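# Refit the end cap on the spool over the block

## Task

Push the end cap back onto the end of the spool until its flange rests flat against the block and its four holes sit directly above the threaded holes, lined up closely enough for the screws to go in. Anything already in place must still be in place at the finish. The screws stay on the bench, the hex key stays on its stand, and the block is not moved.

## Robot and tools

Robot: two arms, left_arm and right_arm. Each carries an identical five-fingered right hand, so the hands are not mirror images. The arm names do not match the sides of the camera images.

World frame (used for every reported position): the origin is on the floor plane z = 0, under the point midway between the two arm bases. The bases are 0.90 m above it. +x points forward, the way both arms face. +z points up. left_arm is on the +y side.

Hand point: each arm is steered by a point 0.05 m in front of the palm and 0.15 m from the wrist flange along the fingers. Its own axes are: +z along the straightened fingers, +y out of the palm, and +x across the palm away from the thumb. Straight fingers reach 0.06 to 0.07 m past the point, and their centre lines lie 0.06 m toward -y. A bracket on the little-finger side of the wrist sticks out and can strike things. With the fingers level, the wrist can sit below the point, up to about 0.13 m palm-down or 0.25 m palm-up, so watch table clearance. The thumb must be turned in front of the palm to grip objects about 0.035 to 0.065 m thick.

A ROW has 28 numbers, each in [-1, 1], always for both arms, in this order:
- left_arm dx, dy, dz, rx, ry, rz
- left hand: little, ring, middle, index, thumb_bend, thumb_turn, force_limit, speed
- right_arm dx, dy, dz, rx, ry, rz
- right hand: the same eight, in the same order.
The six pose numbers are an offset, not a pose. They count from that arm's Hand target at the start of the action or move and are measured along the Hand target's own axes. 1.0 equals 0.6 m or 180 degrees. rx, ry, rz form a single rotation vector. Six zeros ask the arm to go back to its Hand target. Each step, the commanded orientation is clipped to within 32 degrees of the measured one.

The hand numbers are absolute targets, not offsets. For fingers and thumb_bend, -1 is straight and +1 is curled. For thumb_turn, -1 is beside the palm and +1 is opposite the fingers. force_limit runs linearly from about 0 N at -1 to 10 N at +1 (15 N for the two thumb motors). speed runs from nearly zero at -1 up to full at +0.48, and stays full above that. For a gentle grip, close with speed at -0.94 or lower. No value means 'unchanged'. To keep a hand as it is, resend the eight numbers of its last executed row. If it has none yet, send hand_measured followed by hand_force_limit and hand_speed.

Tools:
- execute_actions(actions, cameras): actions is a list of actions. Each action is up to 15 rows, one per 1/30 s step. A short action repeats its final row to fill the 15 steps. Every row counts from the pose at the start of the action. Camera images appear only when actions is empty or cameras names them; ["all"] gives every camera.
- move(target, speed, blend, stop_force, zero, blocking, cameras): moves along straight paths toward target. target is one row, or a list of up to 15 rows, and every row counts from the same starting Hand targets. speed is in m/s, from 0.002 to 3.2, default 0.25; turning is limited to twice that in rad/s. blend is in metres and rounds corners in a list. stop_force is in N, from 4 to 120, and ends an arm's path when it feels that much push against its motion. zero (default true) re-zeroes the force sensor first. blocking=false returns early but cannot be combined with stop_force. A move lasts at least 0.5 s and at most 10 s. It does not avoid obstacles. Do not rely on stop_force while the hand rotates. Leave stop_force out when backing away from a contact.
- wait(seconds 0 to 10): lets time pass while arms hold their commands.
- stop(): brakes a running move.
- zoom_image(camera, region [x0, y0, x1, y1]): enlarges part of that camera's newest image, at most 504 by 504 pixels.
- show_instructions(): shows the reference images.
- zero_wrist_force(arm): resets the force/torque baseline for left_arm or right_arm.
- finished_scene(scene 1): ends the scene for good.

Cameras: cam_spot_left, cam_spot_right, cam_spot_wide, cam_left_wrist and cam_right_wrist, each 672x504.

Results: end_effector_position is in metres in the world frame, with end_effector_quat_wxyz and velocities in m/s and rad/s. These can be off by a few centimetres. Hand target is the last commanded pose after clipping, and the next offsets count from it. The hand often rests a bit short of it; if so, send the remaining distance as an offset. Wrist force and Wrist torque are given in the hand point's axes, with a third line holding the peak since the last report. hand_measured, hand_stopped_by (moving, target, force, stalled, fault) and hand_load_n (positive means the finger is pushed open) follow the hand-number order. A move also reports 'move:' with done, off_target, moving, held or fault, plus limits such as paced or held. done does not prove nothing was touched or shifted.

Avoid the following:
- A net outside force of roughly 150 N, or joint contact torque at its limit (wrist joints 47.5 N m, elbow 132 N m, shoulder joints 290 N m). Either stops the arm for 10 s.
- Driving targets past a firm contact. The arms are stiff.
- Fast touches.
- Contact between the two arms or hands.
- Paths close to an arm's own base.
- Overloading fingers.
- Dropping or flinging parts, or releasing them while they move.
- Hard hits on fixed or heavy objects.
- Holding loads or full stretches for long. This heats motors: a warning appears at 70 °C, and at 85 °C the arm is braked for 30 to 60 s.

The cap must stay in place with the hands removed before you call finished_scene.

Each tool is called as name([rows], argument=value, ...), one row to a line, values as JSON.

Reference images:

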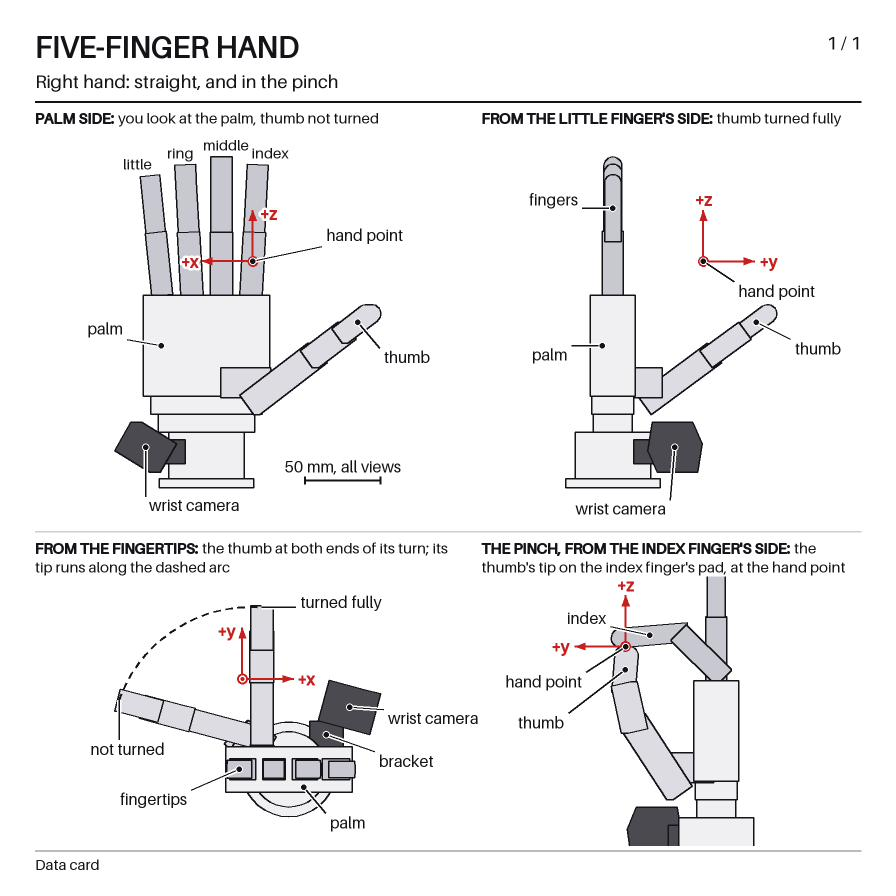

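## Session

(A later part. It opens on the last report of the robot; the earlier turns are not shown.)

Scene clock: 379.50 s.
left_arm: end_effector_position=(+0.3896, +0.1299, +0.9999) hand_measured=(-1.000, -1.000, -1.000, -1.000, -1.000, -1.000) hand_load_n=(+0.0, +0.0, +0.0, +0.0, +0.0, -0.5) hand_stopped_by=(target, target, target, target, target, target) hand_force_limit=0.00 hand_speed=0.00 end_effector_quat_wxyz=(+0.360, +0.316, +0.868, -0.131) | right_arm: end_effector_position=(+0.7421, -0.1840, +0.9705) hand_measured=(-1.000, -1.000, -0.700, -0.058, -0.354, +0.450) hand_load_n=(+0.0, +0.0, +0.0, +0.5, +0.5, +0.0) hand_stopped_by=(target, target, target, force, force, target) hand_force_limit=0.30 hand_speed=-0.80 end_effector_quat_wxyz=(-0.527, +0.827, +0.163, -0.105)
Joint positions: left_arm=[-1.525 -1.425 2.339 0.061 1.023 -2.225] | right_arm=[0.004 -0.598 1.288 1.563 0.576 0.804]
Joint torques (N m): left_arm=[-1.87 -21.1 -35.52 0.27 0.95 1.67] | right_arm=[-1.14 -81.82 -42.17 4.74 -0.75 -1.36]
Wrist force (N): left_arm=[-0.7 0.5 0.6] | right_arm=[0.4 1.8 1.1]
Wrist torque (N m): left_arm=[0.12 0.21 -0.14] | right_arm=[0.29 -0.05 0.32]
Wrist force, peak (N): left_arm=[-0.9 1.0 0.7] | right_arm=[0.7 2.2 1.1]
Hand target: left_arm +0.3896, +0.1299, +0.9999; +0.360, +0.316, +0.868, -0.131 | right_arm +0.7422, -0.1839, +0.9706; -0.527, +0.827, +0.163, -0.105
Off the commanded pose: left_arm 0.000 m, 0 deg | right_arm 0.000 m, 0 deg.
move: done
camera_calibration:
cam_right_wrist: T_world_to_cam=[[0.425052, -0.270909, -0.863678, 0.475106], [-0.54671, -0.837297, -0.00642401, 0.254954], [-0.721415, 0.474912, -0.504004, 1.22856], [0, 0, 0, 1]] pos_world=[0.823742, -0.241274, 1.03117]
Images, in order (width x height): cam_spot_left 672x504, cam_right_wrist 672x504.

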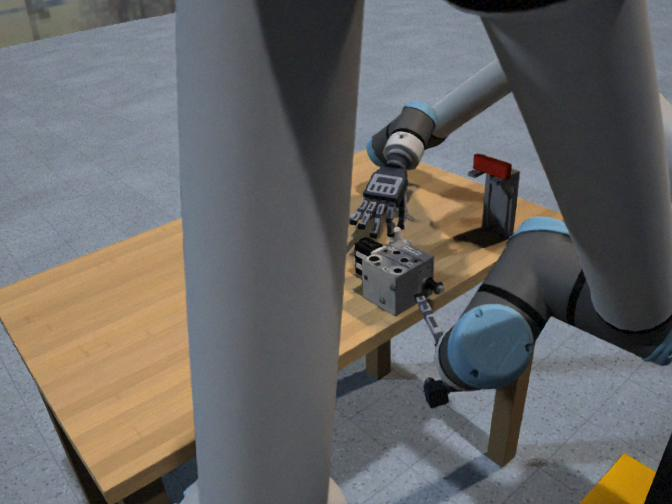

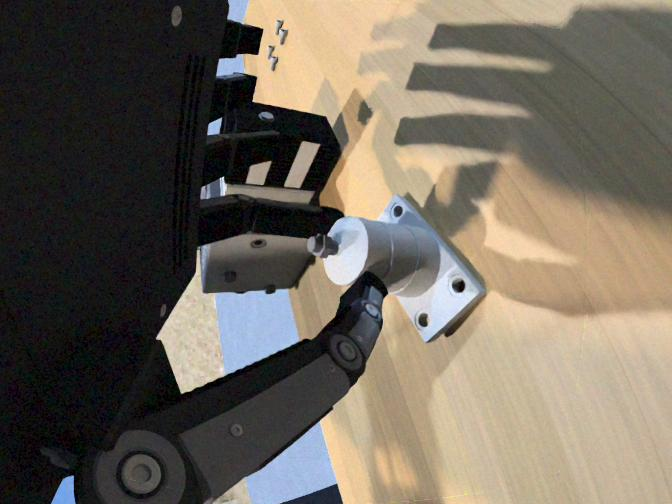

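move(target=[0,0,0,0,0,0,-1,-1,-1,-1,-1,-1,0,0,-0.0117,0.0023,0.0011,0,0,0,-1,-1,-0.7,0.3,0.1,0.45,0.3,-0.8], cameras=["cam_right_wrist","cam_spot_left"], speed=0.03)

zoom_image(camera="cam_right_wrist", region=[260, 160, 500, 400])

zoom_image(camera="cam_spot_left", region=[350, 170, 470, 290])

Scene clock: 382.60 s.
left_arm: end_effector_position=(+0.3896, +0.1299, +0.9999) hand_measured=(-1.000, -1.000, -1.000, -1.000, -1.000, -1.000) hand_load_n=(+0.0, +0.0, +0.0, +0.0, +0.0, +0.0) hand_stopped_by=(target, target, target, target, target, target) hand_force_limit=0.00 hand_speed=0.00 end_effector_quat_wxyz=(+0.360, +0.316, +0.868, -0.131) | right_arm: end_effector_position=(+0.7356, -0.1866, +0.9690) hand_measured=(-1.000, -1.000, -0.700, -0.058, -0.354, +0.450) hand_load_n=(+0.0, +0.0, +0.0, +0.5, +0.5, +0.0) hand_stopped_by=(target, target, target, force, force, target) hand_force_limit=0.30 hand_speed=-0.80 end_effector_quat_wxyz=(-0.527, +0.827, +0.163, -0.105)
Joint positions: left_arm=[-1.525 -1.425 2.339 0.061 1.023 -2.225] | right_arm=[0.001 -0.606 1.308 1.554 0.578 0.8]
Joint torques (N m): left_arm=[-4.22 -22.48 -36.23 0.51 0.75 1.95] | right_arm=[-4.69 -81.59 -42.15 4.28 -0.8 -1.71]
Wrist force (N): left_arm=[-0.5 1.0 0.8] | right_arm=[0.7 2.0 0.4]
Wrist torque (N m): left_arm=[0.18 0.18 -0.12] | right_arm=[0.32 -0.06 0.30]
Wrist force, peak (N): left_arm=[-1.1 1.2 0.6] | right_arm=[0.2 2.2 1.0]
Hand target: left_arm +0.3896, +0.1299, +0.9999; +0.360, +0.316, +0.868, -0.131 | right_arm +0.7357, -0.1866, +0.9691; -0.527, +0.827, +0.163, -0.105
Off the commanded pose: left_arm 0.000 m, 0 deg | right_arm 0.000 m, 0 deg.
move: done
camera_calibration:
cam_right_wrist: T_world_to_cam=[[0.425052, -0.270909, -0.863678, 0.475827], [-0.54671, -0.837297, -0.00642401, 0.249269], [-0.721415, 0.474912, -0.504004, 1.22442], [0, 0, 0, 1]] pos_world=[0.817342, -0.243874, 1.02967]
Images, in order (width x height): cam_spot_left 672x504, cam_right_wrist 672x504.

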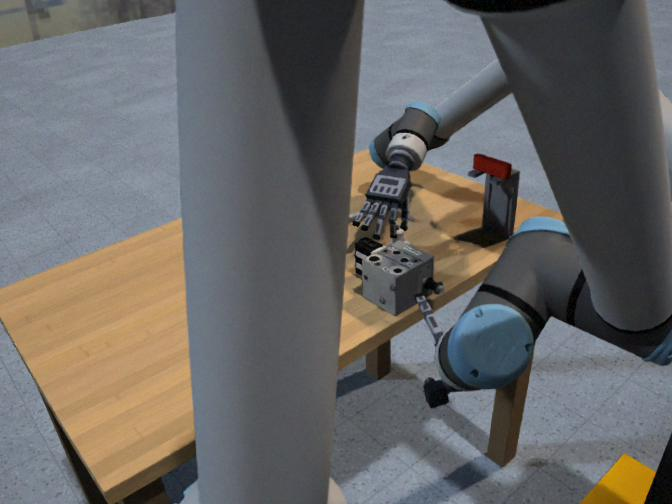

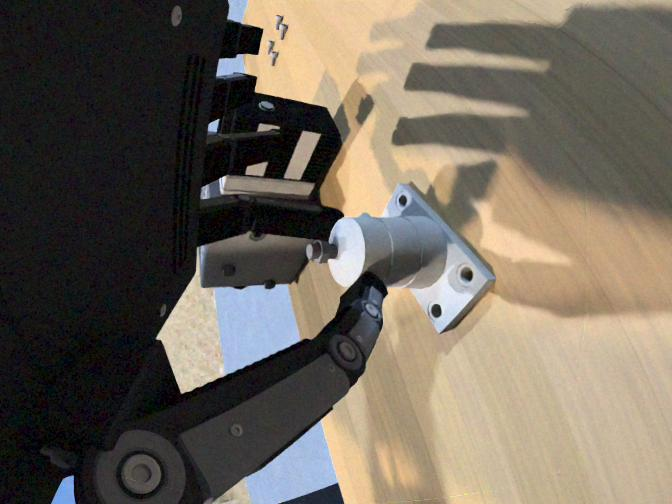

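Scaled by 2.100 from the camera's 672x504 image, which has a finer 960x720 frame.

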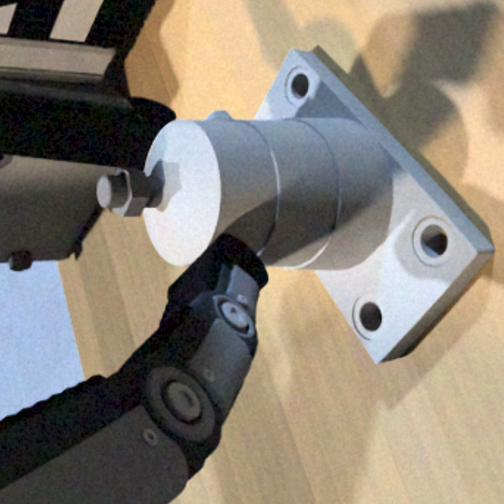

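Scaled by 4.200 from the camera's 672x504 image, which has a finer 960x720 frame.

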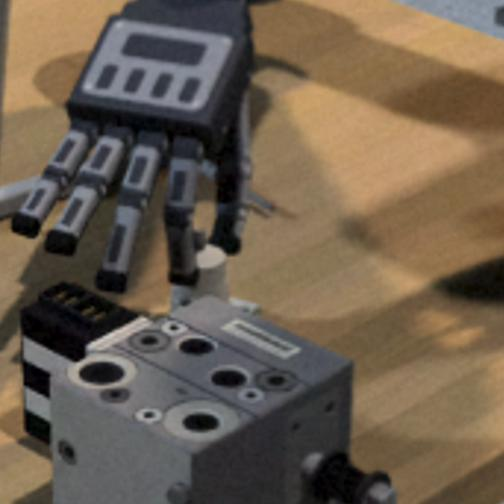

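move(target=[0,0,0,0,0,0,-1,-1,-1,-1,-1,-1,0,0,0,0,0,0,0,0,-1,-1,-0.7,-0.4,-0.6,0.45,0.3,-0.6], cameras=["cam_right_wrist"], speed=0.03)

zoom_image(camera="cam_right_wrist", region=[260, 160, 500, 400])

Scene clock: 386.80 s.
left_arm: end_effector_position=(+0.3896, +0.1299, +0.9999) hand_measured=(-1.000, -1.000, -1.000, -1.000, -1.000, -1.000) hand_load_n=(+0.0, +0.0, +0.0, +0.0, -0.5, +0.0) hand_stopped_by=(target, target, target, target, target, target) hand_force_limit=0.00 hand_speed=0.00 end_effector_quat_wxyz=(+0.360, +0.316, +0.868, -0.131) | right_arm: end_effector_position=(+0.7357, -0.1866, +0.9691) hand_measured=(-1.000, -1.000, -0.700, -0.400, -0.600, +0.450) hand_load_n=(+0.0, +0.0, +0.0, +0.0, +0.0, +0.0) hand_stopped_by=(target, target, target, target, target, target) hand_force_limit=0.30 hand_speed=-0.60 end_effector_quat_wxyz=(-0.527, +0.827, +0.163, -0.105)
Joint positions: left_arm=[-1.525 -1.425 2.339 0.061 1.023 -2.225] | right_arm=[0.001 -0.606 1.308 1.554 0.578 0.8]
Joint torques (N m): left_arm=[-1.99 -22.93 -35.71 0.03 0.83 1.81] | right_arm=[6.13 -80.49 -41.03 5.89 -3.52 2.3]
Wrist force (N): left_arm=[-0.7 0.7 0.5] | right_arm=[0.7 1.8 0.6]
Wrist torque (N m): left_arm=[0.16 0.21 -0.14] | right_arm=[0.30 -0.06 0.30]
Wrist force, peak (N): left_arm=[-1.1 0.8 0.9] | right_arm=[0.7 2.1 1.1]
Hand target: left_arm +0.3896, +0.1299, +0.9999; +0.360, +0.316, +0.868, -0.131 | right_arm +0.7357, -0.1866, +0.9691; -0.527, +0.827, +0.163, -0.105
Off the commanded pose: left_arm 0.000 m, 0 deg | right_arm 0.000 m, 0 deg.
move: done
camera_calibration:
cam_right_wrist: T_world_to_cam=[[0.425007, -0.270912, -0.863699, 0.475842], [-0.546682, -0.837316, -0.00637313, 0.249244], [-0.721462, 0.474877, -0.503968, 1.22449], [0, 0, 0, 1]] pos_world=[0.817443, -0.243874, 1.02968]
Images, in order (width x height): cam_right_wrist 672x504.

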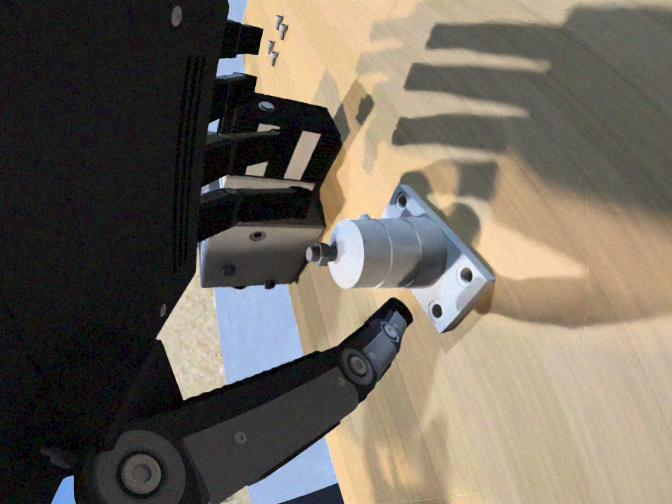

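Scaled by 2.100 from the camera's 672x504 image, which has a finer 960x720 frame.

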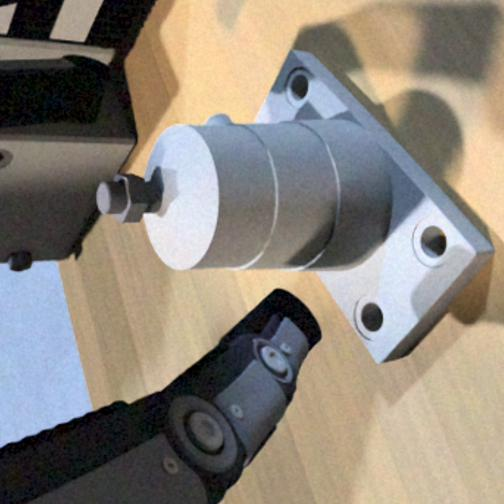

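move([
  [0,0,0,0,0,0,-1,-1,-1,-1,-1,-1,0,0,0,0.0068,0.0032,0,0,0,-1,-1,-0.7,-0.4,-0.6,0.45,0.3,-0.6],
  [0,0,0,0,0,0,-1,-1,-1,-1,-1,-1,0,0,0,0.0068,0.0032,0,0,0,-1,-1,-0.7,0.3,0.1,0.45,-0.1,-0.8],
], cameras=["cam_right_wrist"], speed=0.05)

zoom_image(camera="cam_right_wrist", region=[260, 160, 500, 400])

Scene clock: 424.40 s.
left_arm: end_effector_position=(+0.3896, +0.1299, +0.9999) hand_measured=(-1.000, -1.000, -1.000, -1.000, -1.000, -1.000) hand_load_n=(+0.0, +0.0, +0.0, +0.0, +0.0, +0.0) hand_stopped_by=(target, target, target, target, target, target) hand_force_limit=0.00 hand_speed=0.00 end_effector_quat_wxyz=(+0.360, +0.316, +0.868, -0.131) | right_arm: end_effector_position=(+0.7356, -0.1866, +0.9646) hand_measured=(-1.000, -1.000, -0.700, -0.016, -0.396, +0.450) hand_load_n=(+0.0, +0.0, +0.0, +7.0, +7.0, -0.5) hand_stopped_by=(target, target, target, force, force, target) hand_force_limit=-0.10 hand_speed=-0.80 end_effector_quat_wxyz=(-0.527, +0.827, +0.163, -0.105)
Joint positions: left_arm=[-1.525 -1.425 2.339 0.061 1.023 -2.225] | right_arm=[0.001 -0.601 1.307 1.55 0.578 0.8]
Joint torques (N m): left_arm=[-2.56 -21.52 -35.97 0.48 0.62 2.19] | right_arm=[4.46 -100.41 -41.98 6.65 -3.35 2.05]
Wrist force (N): left_arm=[-0.7 1.1 0.6] | right_arm=[0.8 2.3 0.6]
Wrist torque (N m): left_arm=[0.22 0.20 -0.13] | right_arm=[0.29 -0.07 0.30]
Wrist force, peak (N): left_arm=[-0.9 1.3 0.7] | right_arm=[0.4 2.5 0.8]
Hand target: left_arm +0.3896, +0.1299, +0.9999; +0.360, +0.316, +0.868, -0.131 | right_arm +0.7356, -0.1866, +0.9646; -0.527, +0.827, +0.163, -0.105
Off the commanded pose: left_arm 0.000 m, 0 deg | right_arm 0.000 m, 0 deg.
move: done
camera_calibration:
cam_right_wrist: T_world_to_cam=[[0.425007, -0.270912, -0.863699, 0.471998], [-0.546682, -0.837316, -0.00637313, 0.24916], [-0.721462, 0.474877, -0.503968, 1.22215], [0, 0, 0, 1]] pos_world=[0.817343, -0.243874, 1.02518]
Images, in order (width x height): cam_right_wrist 672x504.

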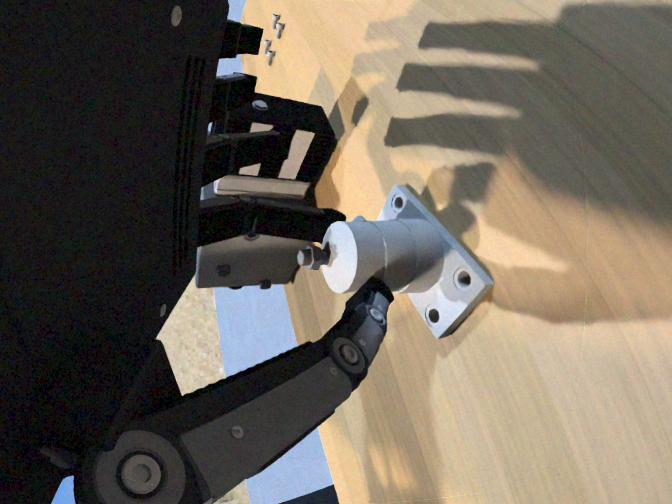

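Scaled by 2.100 from the camera's 672x504 image, which has a finer 960x720 frame.

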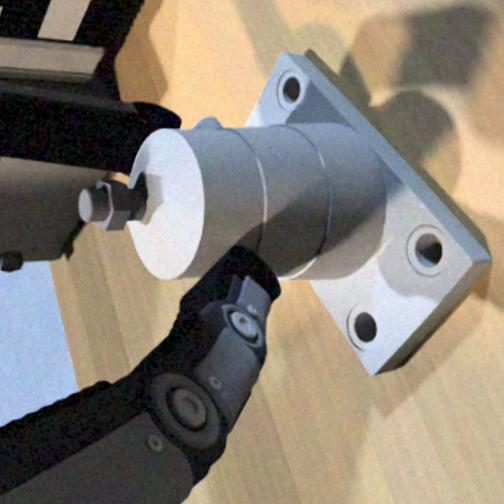

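move(target=[0,0,0,0,0,0,-1,-1,-1,-1,-1,-1,0,0,-0.0778,0.0520,-0.1114,0,0,0,-1,-1,-0.7,0.3,0.1,0.45,-0.1,-0.8], cameras=["cam_right_wrist"], speed=0.04)

zoom_image(camera="cam_right_wrist", region=[260, 160, 500, 400])

Scene clock: 430.00 s.
left_arm: end_effector_position=(+0.3896, +0.1299, +0.9999) hand_measured=(-1.000, -1.000, -1.000, -1.000, -1.000, -1.000) hand_load_n=(+0.0, +0.0, +0.0, +0.0, +0.0, +0.0) hand_stopped_by=(target, target, target, target, target, target) hand_force_limit=0.00 hand_speed=0.00 end_effector_quat_wxyz=(+0.360, +0.316, +0.868, -0.131) | right_arm: end_effector_position=(+0.7205, -0.2727, +0.9647) hand_measured=(-1.000, -1.000, -0.700, -0.016, -0.396, +0.450) hand_load_n=(+0.0, +0.0, +0.0, +7.0, +7.0, -0.5) hand_stopped_by=(target, target, target, force, force, target) hand_force_limit=-0.10 hand_speed=-0.80 end_effector_quat_wxyz=(-0.527, +0.827, +0.163, -0.105) end_effector_velocity=(+0.000, +0.003, +0.001) end_effector_angular_velocity=(+0.002, +0.002, -0.002)
Joint positions: left_arm=[-1.525 -1.425 2.339 0.061 1.023 -2.225] | right_arm=[-0.103 -0.637 1.408 1.595 0.648 0.666]
Joint velocities: left_arm=[within noise] | right_arm=[0.003 0.001 -0.001 0 -0.005 0.003]
Joint torques (N m): left_arm=[-2.48 -21.12 -34.66 0.79 1.01 1.74] | right_arm=[11.45 -79.57 -39.46 3.05 -4.34 2.33]
Wrist force (N): left_arm=[-1.0 0.8 0.3] | right_arm=[0.6 2.3 1.3]
Wrist torque (N m): left_arm=[0.18 0.26 -0.15] | right_arm=[0.26 -0.10 0.27]
Wrist force, peak (N): left_arm=[-1.0 1.2 0.5] | right_arm=[0.8 2.8 1.2]
Hand target: left_arm +0.3896, +0.1299, +0.9999; +0.360, +0.316, +0.868, -0.131 | right_arm +0.7206, -0.2726, +0.9646; -0.527, +0.827, +0.163, -0.105
Off the commanded pose: left_arm 0.000 m, 0 deg | right_arm 0.000 m, 0 deg.
move: done
camera_calibration:
cam_right_wrist: T_world_to_cam=[[0.424924, -0.270878, -0.86375, 0.455307], [-0.54659, -0.837377, -0.00628856, 0.168632], [-0.721581, 0.474789, -0.503881, 1.25217], [0, 0, 0, 1]] pos_world=[0.802243, -0.329975, 1.02528]
Images, in order (width x height): cam_right_wrist 672x504.

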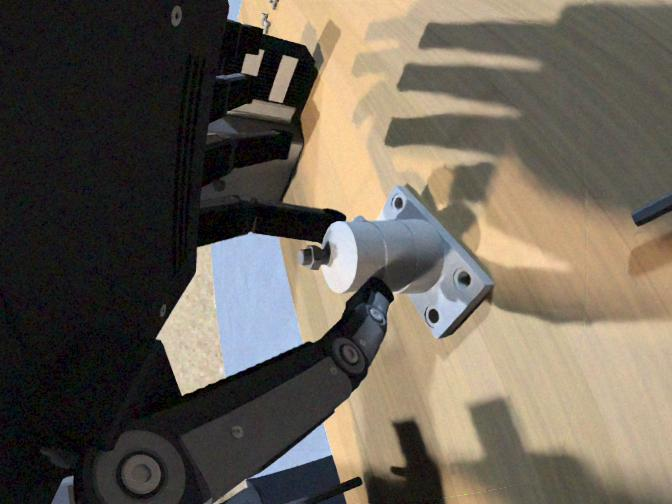

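Scaled by 2.100 from the camera's 672x504 image, which has a finer 960x720 frame.

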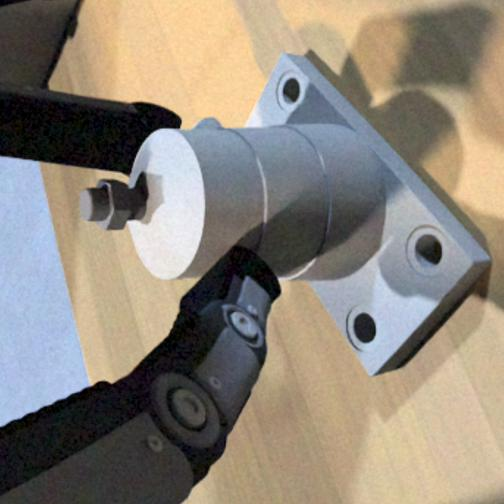

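move([
  [0,0,0,0,0,0,-1,-1,-1,-1,-1,-1,0,0,0,0,0,0,0,0,-1,-1,-0.7,-0.4,-0.6,0.45,-0.1,-0.5],
  [0,0,0,0,0,0,-1,-1,-1,-1,-1,-1,0,0,0,-0.2793,-0.1303,0,0,0,-1,-1,-0.7,-0.4,-0.6,0.45,-0.1,-0.5],
], cameras=["cam_right_wrist"], speed=[0.1, 0.15])

Scene clock: 444.00 s.
left_arm: end_effector_position=(+0.3896, +0.1299, +0.9999) hand_measured=(-1.000, -1.000, -1.000, -1.000, -1.000, -1.000) hand_load_n=(+0.0, +0.0, +0.0, +0.0, +0.0, +0.0) hand_stopped_by=(target, target, target, target, target, target) hand_force_limit=0.00 hand_speed=0.00 end_effector_quat_wxyz=(+0.360, +0.316, +0.868, -0.131) | right_arm: end_effector_position=(+0.7211, -0.2724, +1.1496) hand_measured=(-1.000, -1.000, -0.700, -0.400, -0.600, +0.450) hand_load_n=(+0.0, +0.0, +0.0, +0.0, +0.0, +0.0) hand_stopped_by=(target, target, target, target, target, target) hand_force_limit=-0.10 hand_speed=-0.50 end_effector_quat_wxyz=(-0.527, +0.827, +0.163, -0.105)
Joint positions: left_arm=[-1.525 -1.425 2.339 0.061 1.023 -2.225] | right_arm=[-0.103 -0.825 1.375 1.815 0.648 0.667]
Joint torques (N m): left_arm=[-2.84 -20.25 -35.58 0.69 0.91 1.82] | right_arm=[5.33 -88.26 -23.45 1.09 -1.72 -2.33]
Wrist force (N): left_arm=[-0.8 1.2 0.7] | right_arm=[0.4 1.9 0.8]
Wrist torque (N m): left_arm=[0.22 0.23 -0.12] | right_arm=[0.35 -0.03 0.12]
Wrist force, peak (N): left_arm=[-0.8 1.2 0.7] | right_arm=[0.6 3.5 1.4]
Hand target: left_arm +0.3896, +0.1299, +0.9999; +0.360, +0.316, +0.868, -0.131 | right_arm +0.7210, -0.2724, +1.1496; -0.527, +0.827, +0.163, -0.105
Off the commanded pose: left_arm 0.000 m, 0 deg | right_arm 0.000 m, 0 deg.
move: done
camera_calibration:
cam_right_wrist: T_world_to_cam=[[0.425037, -0.270932, -0.863678, 0.614644], [-0.546721, -0.83729, -0.00640029, 0.170644], [-0.721415, 0.474911, -0.504004, 1.34568], [0, 0, 0, 1]] pos_world=[0.802842, -0.329674, 1.21018]
Images, in order (width x height): cam_right_wrist 672x504.

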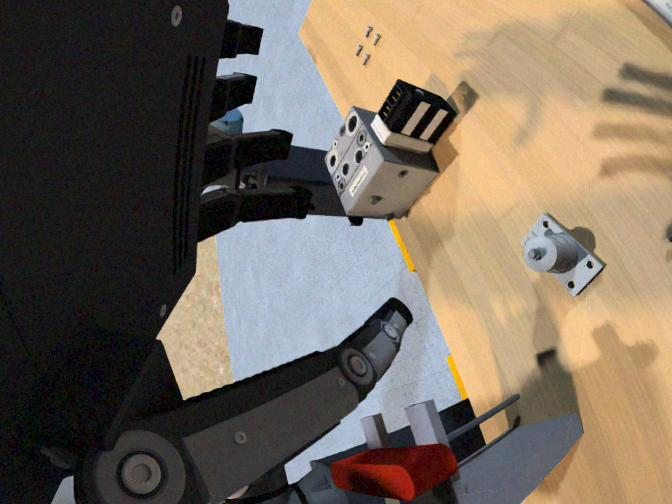

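move(target=[0,0,0,0,0,0,-1,-1,-1,-1,-1,-1,0,0,-0.1723,-0.0472,0.1008,-0.4095,0.4556,-0.1052,-1,-1,-0.85,-0.85,-1,1,-0.1,0], cameras=["all"], speed=0.35)

Scene clock: 450.70 s.
left_arm: end_effector_position=(+0.3896, +0.1299, +0.9999) hand_measured=(-1.000, -1.000, -1.000, -1.000, -1.000, -1.000) hand_load_n=(+0.0, +0.0, +0.0, +0.0, +0.0, -0.5) hand_stopped_by=(target, target, target, target, target, target) hand_force_limit=0.00 hand_speed=0.00 end_effector_quat_wxyz=(+0.360, +0.316, +0.868, -0.131) | right_arm: end_effector_position=(+0.5999, -0.2502, +1.1498) hand_measured=(-1.000, -1.000, -0.850, -0.850, -1.000, +1.000) hand_load_n=(+0.0, +0.0, +0.0, +0.0, +0.0, +0.5) hand_stopped_by=(target, target, target, target, target, target) hand_force_limit=-0.10 hand_speed=0.00 end_effector_quat_wxyz=(+0.043, +0.792, -0.055, +0.606)
Joint positions: left_arm=[-1.525 -1.425 2.339 0.061 1.023 -2.225] | right_arm=[0.498 -1.45 2.057 -0.283 2.182 1.76]
Joint torques (N m): left_arm=[-4.25 -21.52 -34.25 0.7 0.46 1.92] | right_arm=[4.8 -40.81 -50.55 -3.73 1.84 2.41]
Wrist force (N): left_arm=[-0.4 0.8 0.7] | right_arm=[-1.2 0.2 0.8]
Wrist torque (N m): left_arm=[0.17 0.16 -0.11] | right_arm=[0.06 0.16 -0.09]
Wrist force, peak (N): left_arm=[-0.9 0.8 1.0] | right_arm=[1.3 2.5 -0.4]
Hand target: left_arm +0.3896, +0.1299, +0.9999; +0.360, +0.316, +0.868, -0.131 | right_arm +0.6000, -0.2501, +1.1499; +0.043, +0.792, -0.055, +0.606
Off the commanded pose: left_arm 0.000 m, 0 deg | right_arm 0.000 m, 0 deg.
move: done
camera_calibration:
cam_left_wrist: T_world_to_cam=[[0.485744, 0.863089, -0.138309, -0.166091], [0.241802, 0.0193775, 0.970132, -1.07638], [0.839991, -0.504679, -0.199284, 0.0563837], [0, 0, 0, 1]] pos_world=[0.293586, 0.192665, 1.0325]
cam_right_wrist: T_world_to_cam=[[-0.0658323, -0.956265, 0.284998, -0.525263], [-0.734201, -0.146999, -0.662827, 1.16298], [0.675733, -0.252881, -0.692413, 0.444258], [0, 0, 0, 1]] pos_world=[0.519086, -0.218988, 1.22817]

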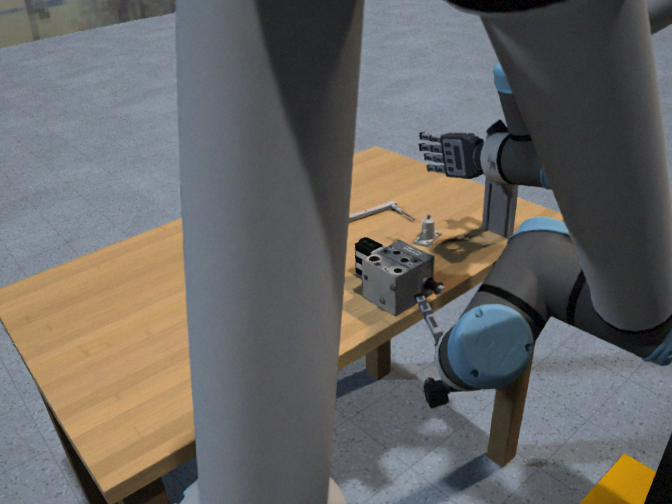

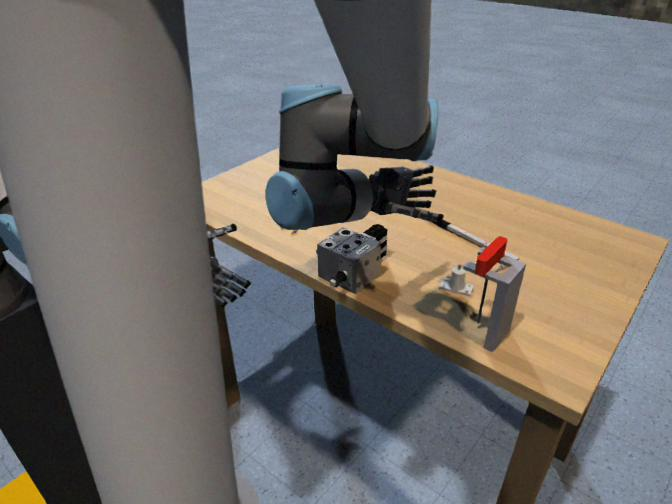

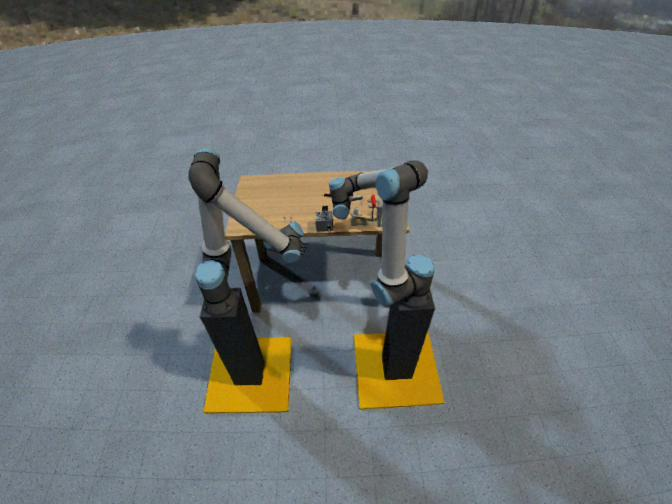

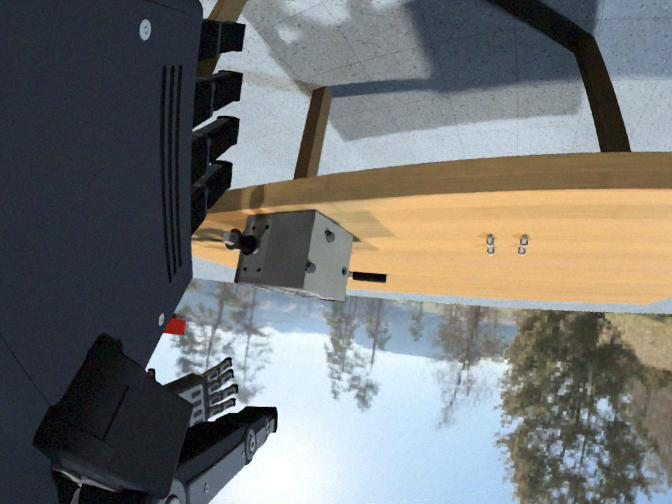

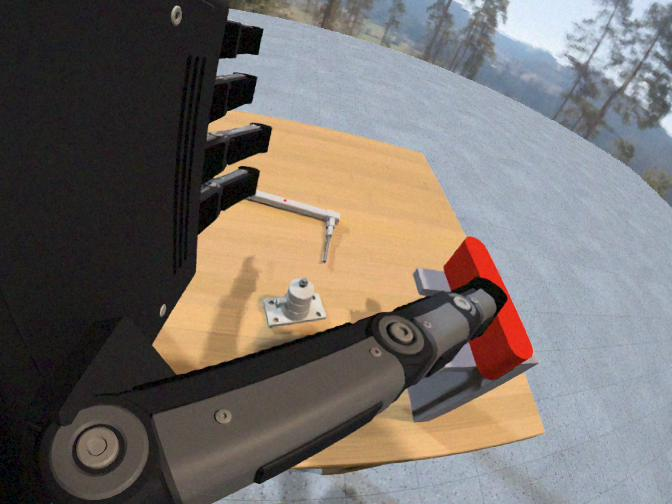

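move(target=[0,0,0,0,0,0,-1,-1,-1,-1,-1,-1,0,0,-0.2763,0.006,0.1283,0,0,0,-1,-1,-0.85,-0.85,-1,1,-0.1,0], cameras=["cam_right_wrist","cam_spot_left"], speed=0.15)

zoom_image(camera="cam_right_wrist", region=[220, 130, 460, 330])

Scene clock: 455.33 s.
left_arm: end_effector_position=(+0.3896, +0.1299, +0.9999) hand_measured=(-1.000, -1.000, -1.000, -1.000, -1.000, -1.000) hand_load_n=(+0.0, +0.0, -0.5, +0.0, +0.0, +0.0) hand_stopped_by=(target, target, target, target, target, target) hand_force_limit=0.00 hand_speed=0.00 end_effector_quat_wxyz=(+0.360, +0.316, +0.868, -0.131) | right_arm: end_effector_position=(+0.6302, -0.2582, +0.9698) hand_measured=(-1.000, -1.000, -0.850, -0.850, -1.000, +1.000) hand_load_n=(+0.0, +0.0, +0.0, +0.0, +0.0, +0.0) hand_stopped_by=(target, target, target, target, target, target) hand_force_limit=-0.10 hand_speed=0.00 end_effector_quat_wxyz=(+0.043, +0.792, -0.055, +0.606)
Joint positions: left_arm=[-1.525 -1.425 2.339 0.061 1.023 -2.225] | right_arm=[0.457 -1.19 2.144 -0.639 2.144 1.745]
Joint torques (N m): left_arm=[-3.43 -24.2 -36.01 1.13 0.43 2.09] | right_arm=[10.28 -43.21 -39.02 -0.57 1.66 -1.48]
Wrist force (N): left_arm=[-0.7 1.0 0.4] | right_arm=[-1.1 -0.2 0.5]
Wrist torque (N m): left_arm=[0.21 0.20 -0.13] | right_arm=[0.03 0.16 0.05]
Wrist force, peak (N): left_arm=[-0.9 1.0 0.8] | right_arm=[-2.8 -0.2 1.0]
Hand target: left_arm +0.3896, +0.1299, +0.9999; +0.360, +0.316, +0.868, -0.131 | right_arm +0.6303, -0.2581, +0.9698; +0.043, +0.792, -0.055, +0.606
Off the commanded pose: left_arm 0.000 m, 0 deg | right_arm 0.000 m, 0 deg.
move: done
camera_calibration:
cam_right_wrist: T_world_to_cam=[[-0.0659389, -0.956277, 0.284931, -0.479567], [-0.734099, -0.146915, -0.662959, 1.06469], [0.675833, -0.252883, -0.692315, 0.29694], [0, 0, 0, 1]] pos_world=[0.549286, -0.227088, 1.04807]
Images, in order (width x height): cam_spot_left 672x504, cam_right_wrist 672x504.

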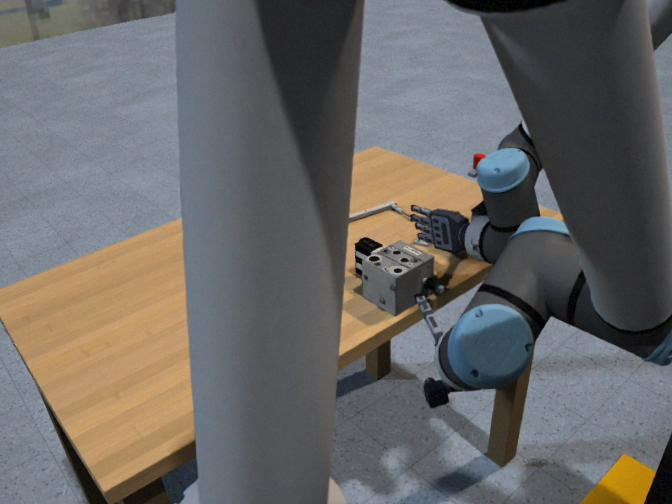

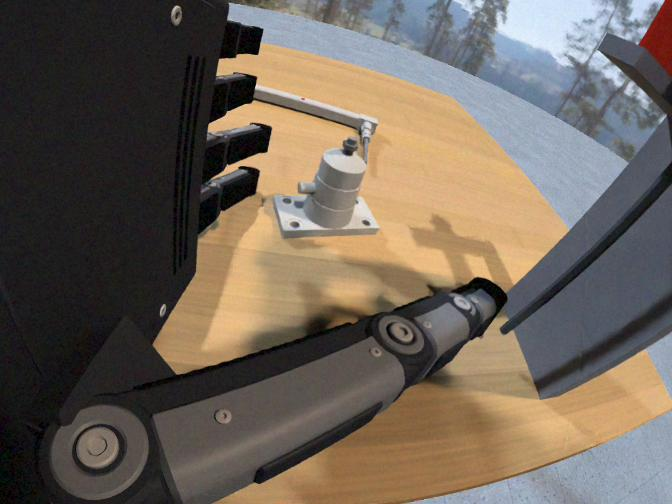

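Scaled by 2.100 from the camera's 672x504 image, which has a finer 960x720 frame.

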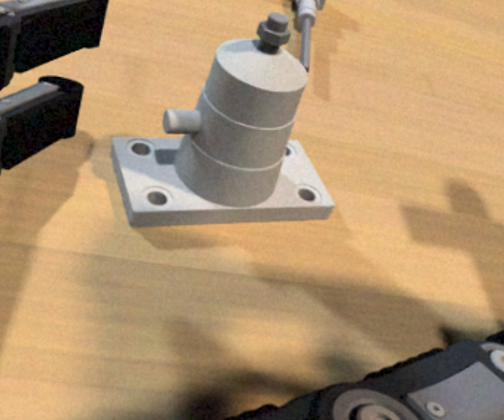

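move(target=[0,0,0,0,0,0,-1,-1,-1,-1,-1,-1,0,0,0,0,0.075,0,0,0,-1,-1,-0.85,-0.85,-1,1,-0.1,0], cameras=["cam_right_wrist"], speed=0.1)

zoom_image(camera="cam_right_wrist", region=[220, 110, 460, 310])

Scene clock: 462.43 s.
left_arm: end_effector_position=(+0.3896, +0.1299, +0.9999) hand_measured=(-1.000, -1.000, -1.000, -1.000, -1.000, -1.000) hand_load_n=(+0.0, +0.0, +0.0, +0.0, +0.0, +0.0) hand_stopped_by=(target, target, target, target, target, target) hand_force_limit=0.00 hand_speed=0.00 end_effector_quat_wxyz=(+0.360, +0.316, +0.868, -0.131) | right_arm: end_effector_position=(+0.6735, -0.2641, +0.9582) hand_measured=(-1.000, -1.000, -0.850, -0.850, -1.000, +1.000) hand_load_n=(+0.0, +0.0, +0.0, +0.0, +0.0, +0.0) hand_stopped_by=(target, target, target, target, target, target) hand_force_limit=-0.10 hand_speed=0.00 end_effector_quat_wxyz=(+0.043, +0.792, -0.055, +0.607) end_effector_velocity=(-0.004, +0.000, +0.001) end_effector_angular_velocity=(+0.000, +0.000, -0.002)
Joint positions: left_arm=[-1.525 -1.425 2.339 0.061 1.023 -2.225] | right_arm=[0.413 -1.141 2.094 -0.646 2.102 1.729]
Joint velocities: left_arm=[within noise] | right_arm=[0.004 -0.004 0.006 0 0.005 0.002]
Joint torques (N m): left_arm=[-0.47 -22.22 -34.77 0.96 0.42 2.03] | right_arm=[14.89 -63.02 -13.16 -0.86 2.32 1.89]
Wrist force (N): left_arm=[-0.6 0.7 0.7] | right_arm=[-1.1 -0.1 0.2]
Wrist torque (N m): left_arm=[0.14 0.19 -0.13] | right_arm=[0.09 0.15 0.09]
Wrist force, peak (N): left_arm=[-0.7 1.1 1.1] | right_arm=[-1.2 0.2 2.0]
Hand target: left_arm +0.3896, +0.1299, +0.9999; +0.360, +0.316, +0.868, -0.131 | right_arm +0.6733, -0.2642, +0.9581; +0.043, +0.792, -0.055, +0.606
Off the commanded pose: left_arm 0.000 m, 0 deg | right_arm 0.000 m, 0 deg.
move: done
camera_calibration:
cam_right_wrist: T_world_to_cam=[[-0.0659965, -0.9563, 0.284841, -0.478925], [-0.7338, -0.146924, -0.663288, 1.08809], [0.676153, -0.252791, -0.692037, 0.257695], [0, 0, 0, 1]] pos_world=[0.592588, -0.232988, 1.03647]
Images, in order (width x height): cam_right_wrist 672x504.

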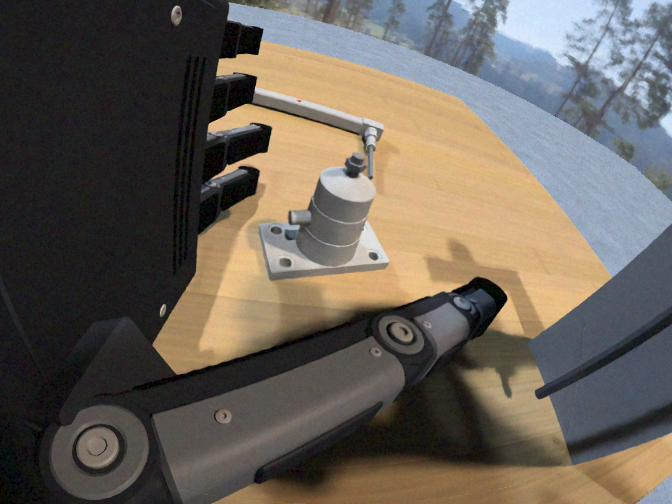

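Scaled by 2.100 from the camera's 672x504 image, which has a finer 960x720 frame.

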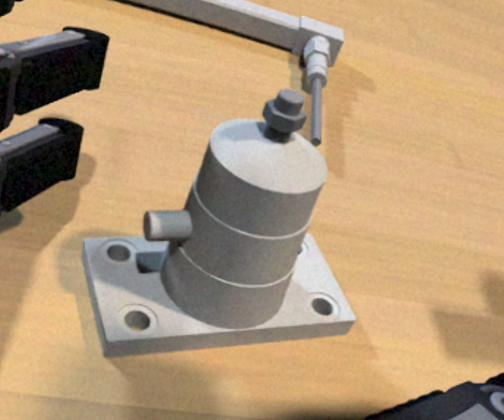

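move(target=[0,0,0,0,0,0,-1,-1,-1,-1,-1,-1,0,0,-0.015,-0.0075,0,0,0,0,-1,-1,-0.85,-0.85,-1,1,-0.1,0], cameras=["cam_right_wrist"], speed=0.1)

zoom_image(camera="cam_right_wrist", region=[220, 110, 460, 310])

Scene clock: 470.80 s.
left_arm: end_effector_position=(+0.3896, +0.1299, +0.9999) hand_measured=(-1.000, -1.000, -1.000, -1.000, -1.000, -1.000) hand_load_n=(+0.0, +0.0, +0.0, +0.0, +0.0, +0.0) hand_stopped_by=(target, target, target, target, target, target) hand_force_limit=0.00 hand_speed=0.00 end_effector_quat_wxyz=(+0.360, +0.316, +0.868, -0.131) | right_arm: end_effector_position=(+0.6716, -0.2593, +0.9493) hand_measured=(-1.000, -1.000, -0.850, -0.850, -1.000, +1.000) hand_load_n=(+0.0, +0.0, +0.0, +0.0, +0.0, +0.0) hand_stopped_by=(target, target, target, target, target, target) hand_force_limit=-0.10 hand_speed=0.00 end_effector_quat_wxyz=(+0.043, +0.792, -0.055, +0.606)
Joint positions: left_arm=[-1.525 -1.425 2.339 0.061 1.023 -2.225] | right_arm=[0.422 -1.125 2.092 -0.659 2.111 1.732]
Joint torques (N m): left_arm=[-3.53 -21.43 -35.7 1.18 0.37 1.99] | right_arm=[-8.56 -63.38 -38.86 0.89 -1.26 1.86]
Wrist force (N): left_arm=[-0.7 0.7 0.5] | right_arm=[-1.3 0.3 0.6]
Wrist torque (N m): left_arm=[0.16 0.22 -0.14] | right_arm=[0.12 0.16 -0.08]
Wrist force, peak (N): left_arm=[-0.6 1.2 0.8] | right_arm=[-1.5 0.2 0.8]
Hand target: left_arm +0.3896, +0.1299, +0.9999; +0.360, +0.316, +0.868, -0.131 | right_arm +0.6716, -0.2594, +0.9494; +0.043, +0.792, -0.055, +0.606
Off the commanded pose: left_arm 0.000 m, 0 deg | right_arm 0.000 m, 0 deg.
move: done
camera_calibration:
cam_right_wrist: T_world_to_cam=[[-0.0660075, -0.956322, 0.284766, -0.471847], [-0.733935, -0.146814, -0.663163, 1.08147], [0.676005, -0.252774, -0.692187, 0.254281], [0, 0, 0, 1]] pos_world=[0.590687, -0.228187, 1.02757]
Images, in order (width x height): cam_right_wrist 672x504.

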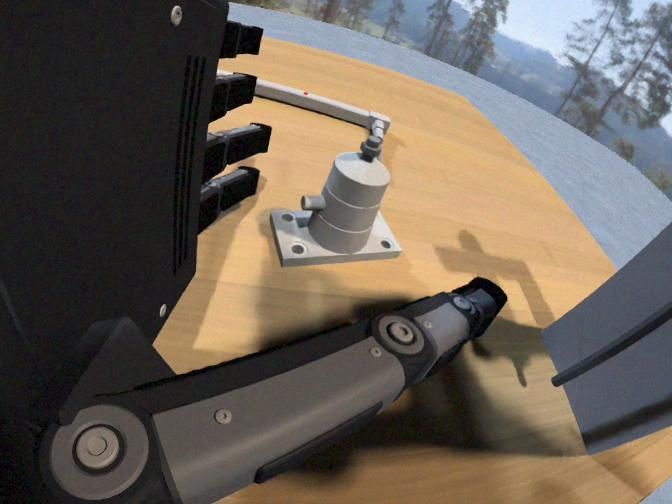

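Scaled by 2.100 from the camera's 672x504 image, which has a finer 960x720 frame.

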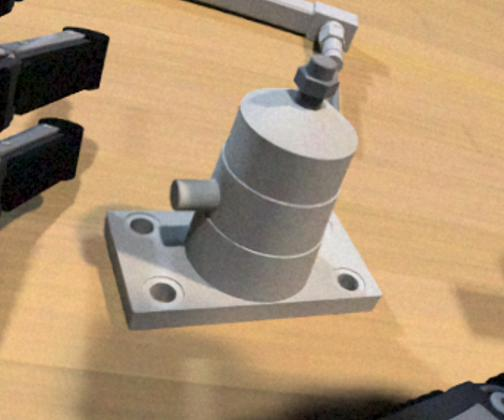

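move([
  [0,0,0,0,0,0,-1,-1,-1,-1,-1,-1,0,0,0.0043,-0.001,0,0,0,0,-1,-1,-0.85,-0.85,-1,0.8,-0.1,0],
  [0,0,0,0,0,0,-1,-1,-1,-1,-1,-1,0,0,0.0043,-0.001,0.0725,0,0,0,-1,-1,-0.85,-0.85,-1,0.8,-0.1,0],
], cameras=["cam_right_wrist"], speed=0.07)

zoom_image(camera="cam_right_wrist", region=[240, 110, 480, 350])

Scene clock: 482.90 s.
left_arm: end_effector_position=(+0.3896, +0.1299, +0.9999) hand_measured=(-1.000, -1.000, -1.000, -1.000, -1.000, -1.000) hand_load_n=(+0.0, +0.0, +0.0, +0.0, +0.0, +0.0) hand_stopped_by=(target, target, target, target, target, target) hand_force_limit=0.00 hand_speed=0.00 end_effector_quat_wxyz=(+0.360, +0.316, +0.868, -0.131) | right_arm: end_effector_position=(+0.7142, -0.2647, +0.9406) hand_measured=(-1.000, -1.000, -0.850, -0.850, -1.000, +0.800) hand_load_n=(+0.0, +0.0, -0.5, +0.0, +0.0, +0.0) hand_stopped_by=(target, target, target, target, target, target) hand_force_limit=-0.10 hand_speed=0.00 end_effector_quat_wxyz=(+0.043, +0.792, -0.055, +0.607) end_effector_velocity=(-0.004, +0.000, +0.001) end_effector_angular_velocity=(-0.003, +0.002, -0.001)
Joint positions: left_arm=[-1.525 -1.425 2.339 0.061 1.023 -2.225] | right_arm=[0.384 -1.08 2.036 -0.654 2.074 1.719]
Joint velocities: left_arm=[within noise] | right_arm=[0.003 -0.004 0.006 0.001 0.004 -0.001]
Joint torques (N m): left_arm=[-1.61 -21.3 -35.36 0.71 0.42 2] | right_arm=[12.21 -65.71 -17.09 2.21 2.04 0.63]
Wrist force (N): left_arm=[-0.5 0.7 0.5] | right_arm=[-1.1 0.2 0.2]
Wrist torque (N m): left_arm=[0.16 0.19 -0.13] | right_arm=[0.09 0.13 0.08]
Wrist force, peak (N): left_arm=[-0.7 1.2 0.8] | right_arm=[-1.5 0.4 0.8]
Hand target: left_arm +0.3896, +0.1299, +0.9999; +0.360, +0.316, +0.868, -0.131 | right_arm +0.7139, -0.2647, +0.9405; +0.043, +0.792, -0.055, +0.606
Off the commanded pose: left_arm 0.000 m, 0 deg | right_arm 0.000 m, 0 deg.
move: done
camera_calibration:
cam_right_wrist: T_world_to_cam=[[-0.0659607, -0.956302, 0.284844, -0.471826], [-0.733896, -0.146916, -0.663184, 1.10614], [0.676052, -0.25279, -0.692135, 0.21801], [0, 0, 0, 1]] pos_world=[0.633287, -0.233588, 1.01887]
Images, in order (width x height): cam_right_wrist 672x504.

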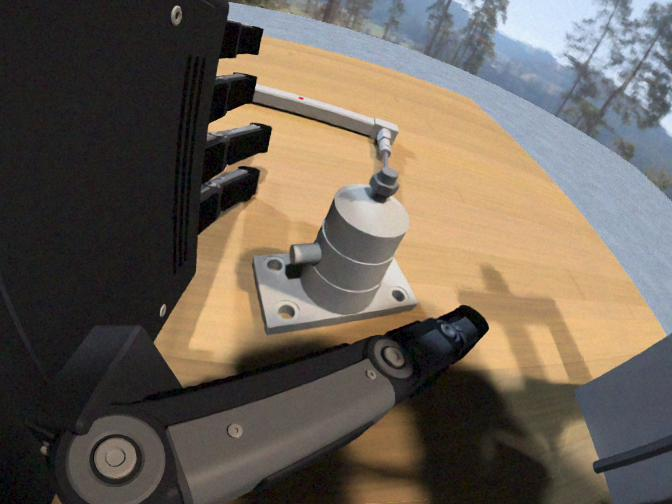

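Scaled by 2.100 from the camera's 672x504 image, which has a finer 960x720 frame.

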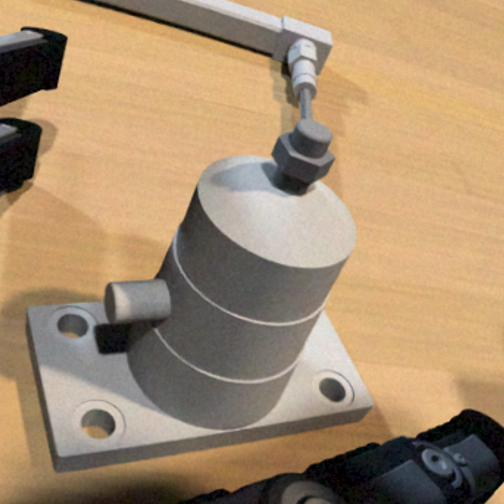

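move(target=[0,0,0,0,0,0,-1,-1,-1,-1,-1,-1,0,0,0,0,0,0,0,0,-1,-1,-0.3,-0.3,-0.55,0.8,-0.5,-0.6], cameras=["cam_right_wrist"])

zoom_image(camera="cam_right_wrist", region=[240, 110, 480, 350])

Scene clock: 486.43 s.
left_arm: end_effector_position=(+0.3896, +0.1299, +0.9999) hand_measured=(-1.000, -1.000, -1.000, -1.000, -1.000, -1.000) hand_load_n=(+0.0, +0.0, +0.0, +0.0, +0.0, +0.0) hand_stopped_by=(target, target, target, target, target, target) hand_force_limit=0.00 hand_speed=0.00 end_effector_quat_wxyz=(+0.360, +0.316, +0.868, -0.131) | right_arm: end_effector_position=(+0.7139, -0.2647, +0.9405) hand_measured=(-1.000, -1.000, -0.300, -0.300, -0.550, +0.800) hand_load_n=(+0.0, +0.0, +0.0, +0.0, -0.5, +0.5) hand_stopped_by=(target, target, target, target, target, target) hand_force_limit=-0.50 hand_speed=-0.60 end_effector_quat_wxyz=(+0.043, +0.792, -0.055, +0.606)
Joint positions: left_arm=[-1.525 -1.425 2.339 0.061 1.023 -2.225] | right_arm=[0.384 -1.081 2.037 -0.654 2.074 1.719]
Joint torques (N m): left_arm=[-3.63 -23.63 -34.82 0.98 0.24 2.2] | right_arm=[8.05 -67.23 -15.34 2 0.35 1.98]
Wrist force (N): left_arm=[-0.4 0.8 0.7] | right_arm=[-1.2 0.3 0.2]
Wrist torque (N m): left_arm=[0.16 0.15 -0.12] | right_arm=[0.09 0.15 0.07]
Wrist force, peak (N): left_arm=[-1.0 1.0 0.8] | right_arm=[-1.1 0.3 0.9]
Hand target: left_arm +0.3896, +0.1299, +0.9999; +0.360, +0.316, +0.868, -0.131 | right_arm +0.7139, -0.2647, +0.9405; +0.043, +0.792, -0.055, +0.606
Off the commanded pose: left_arm 0.000 m, 0 deg | right_arm 0.000 m, 0 deg.
move: done
camera_calibration:
cam_right_wrist: T_world_to_cam=[[-0.065986, -0.956315, 0.284793, -0.471753], [-0.733987, -0.146828, -0.663102, 1.10585], [0.67595, -0.25279, -0.692234, 0.218309], [0, 0, 0, 1]] pos_world=[0.632987, -0.233588, 1.01877]
Images, in order (width x height): cam_right_wrist 672x504.

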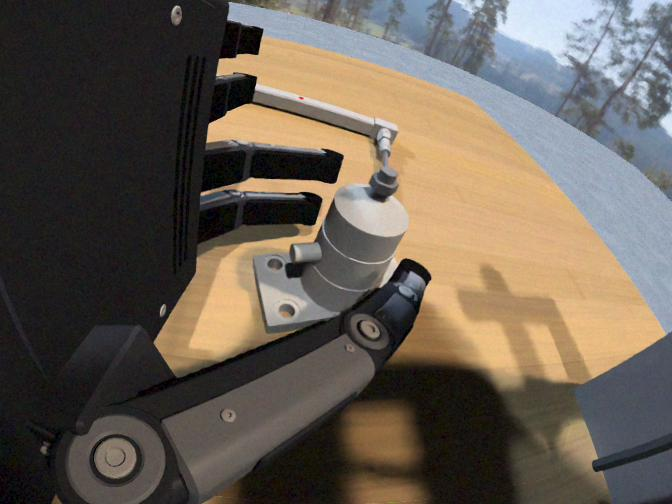

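Scaled by 2.100 from the camera's 672x504 image, which has a finer 960x720 frame.

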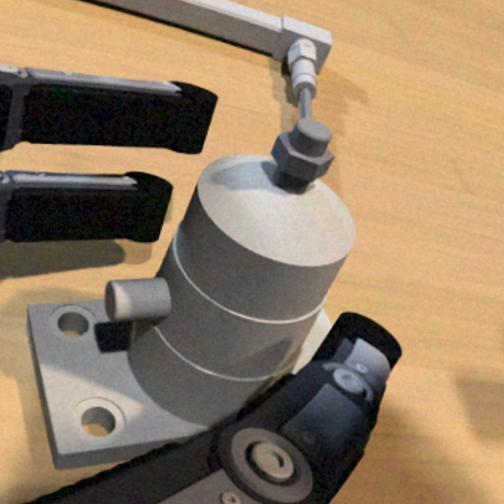

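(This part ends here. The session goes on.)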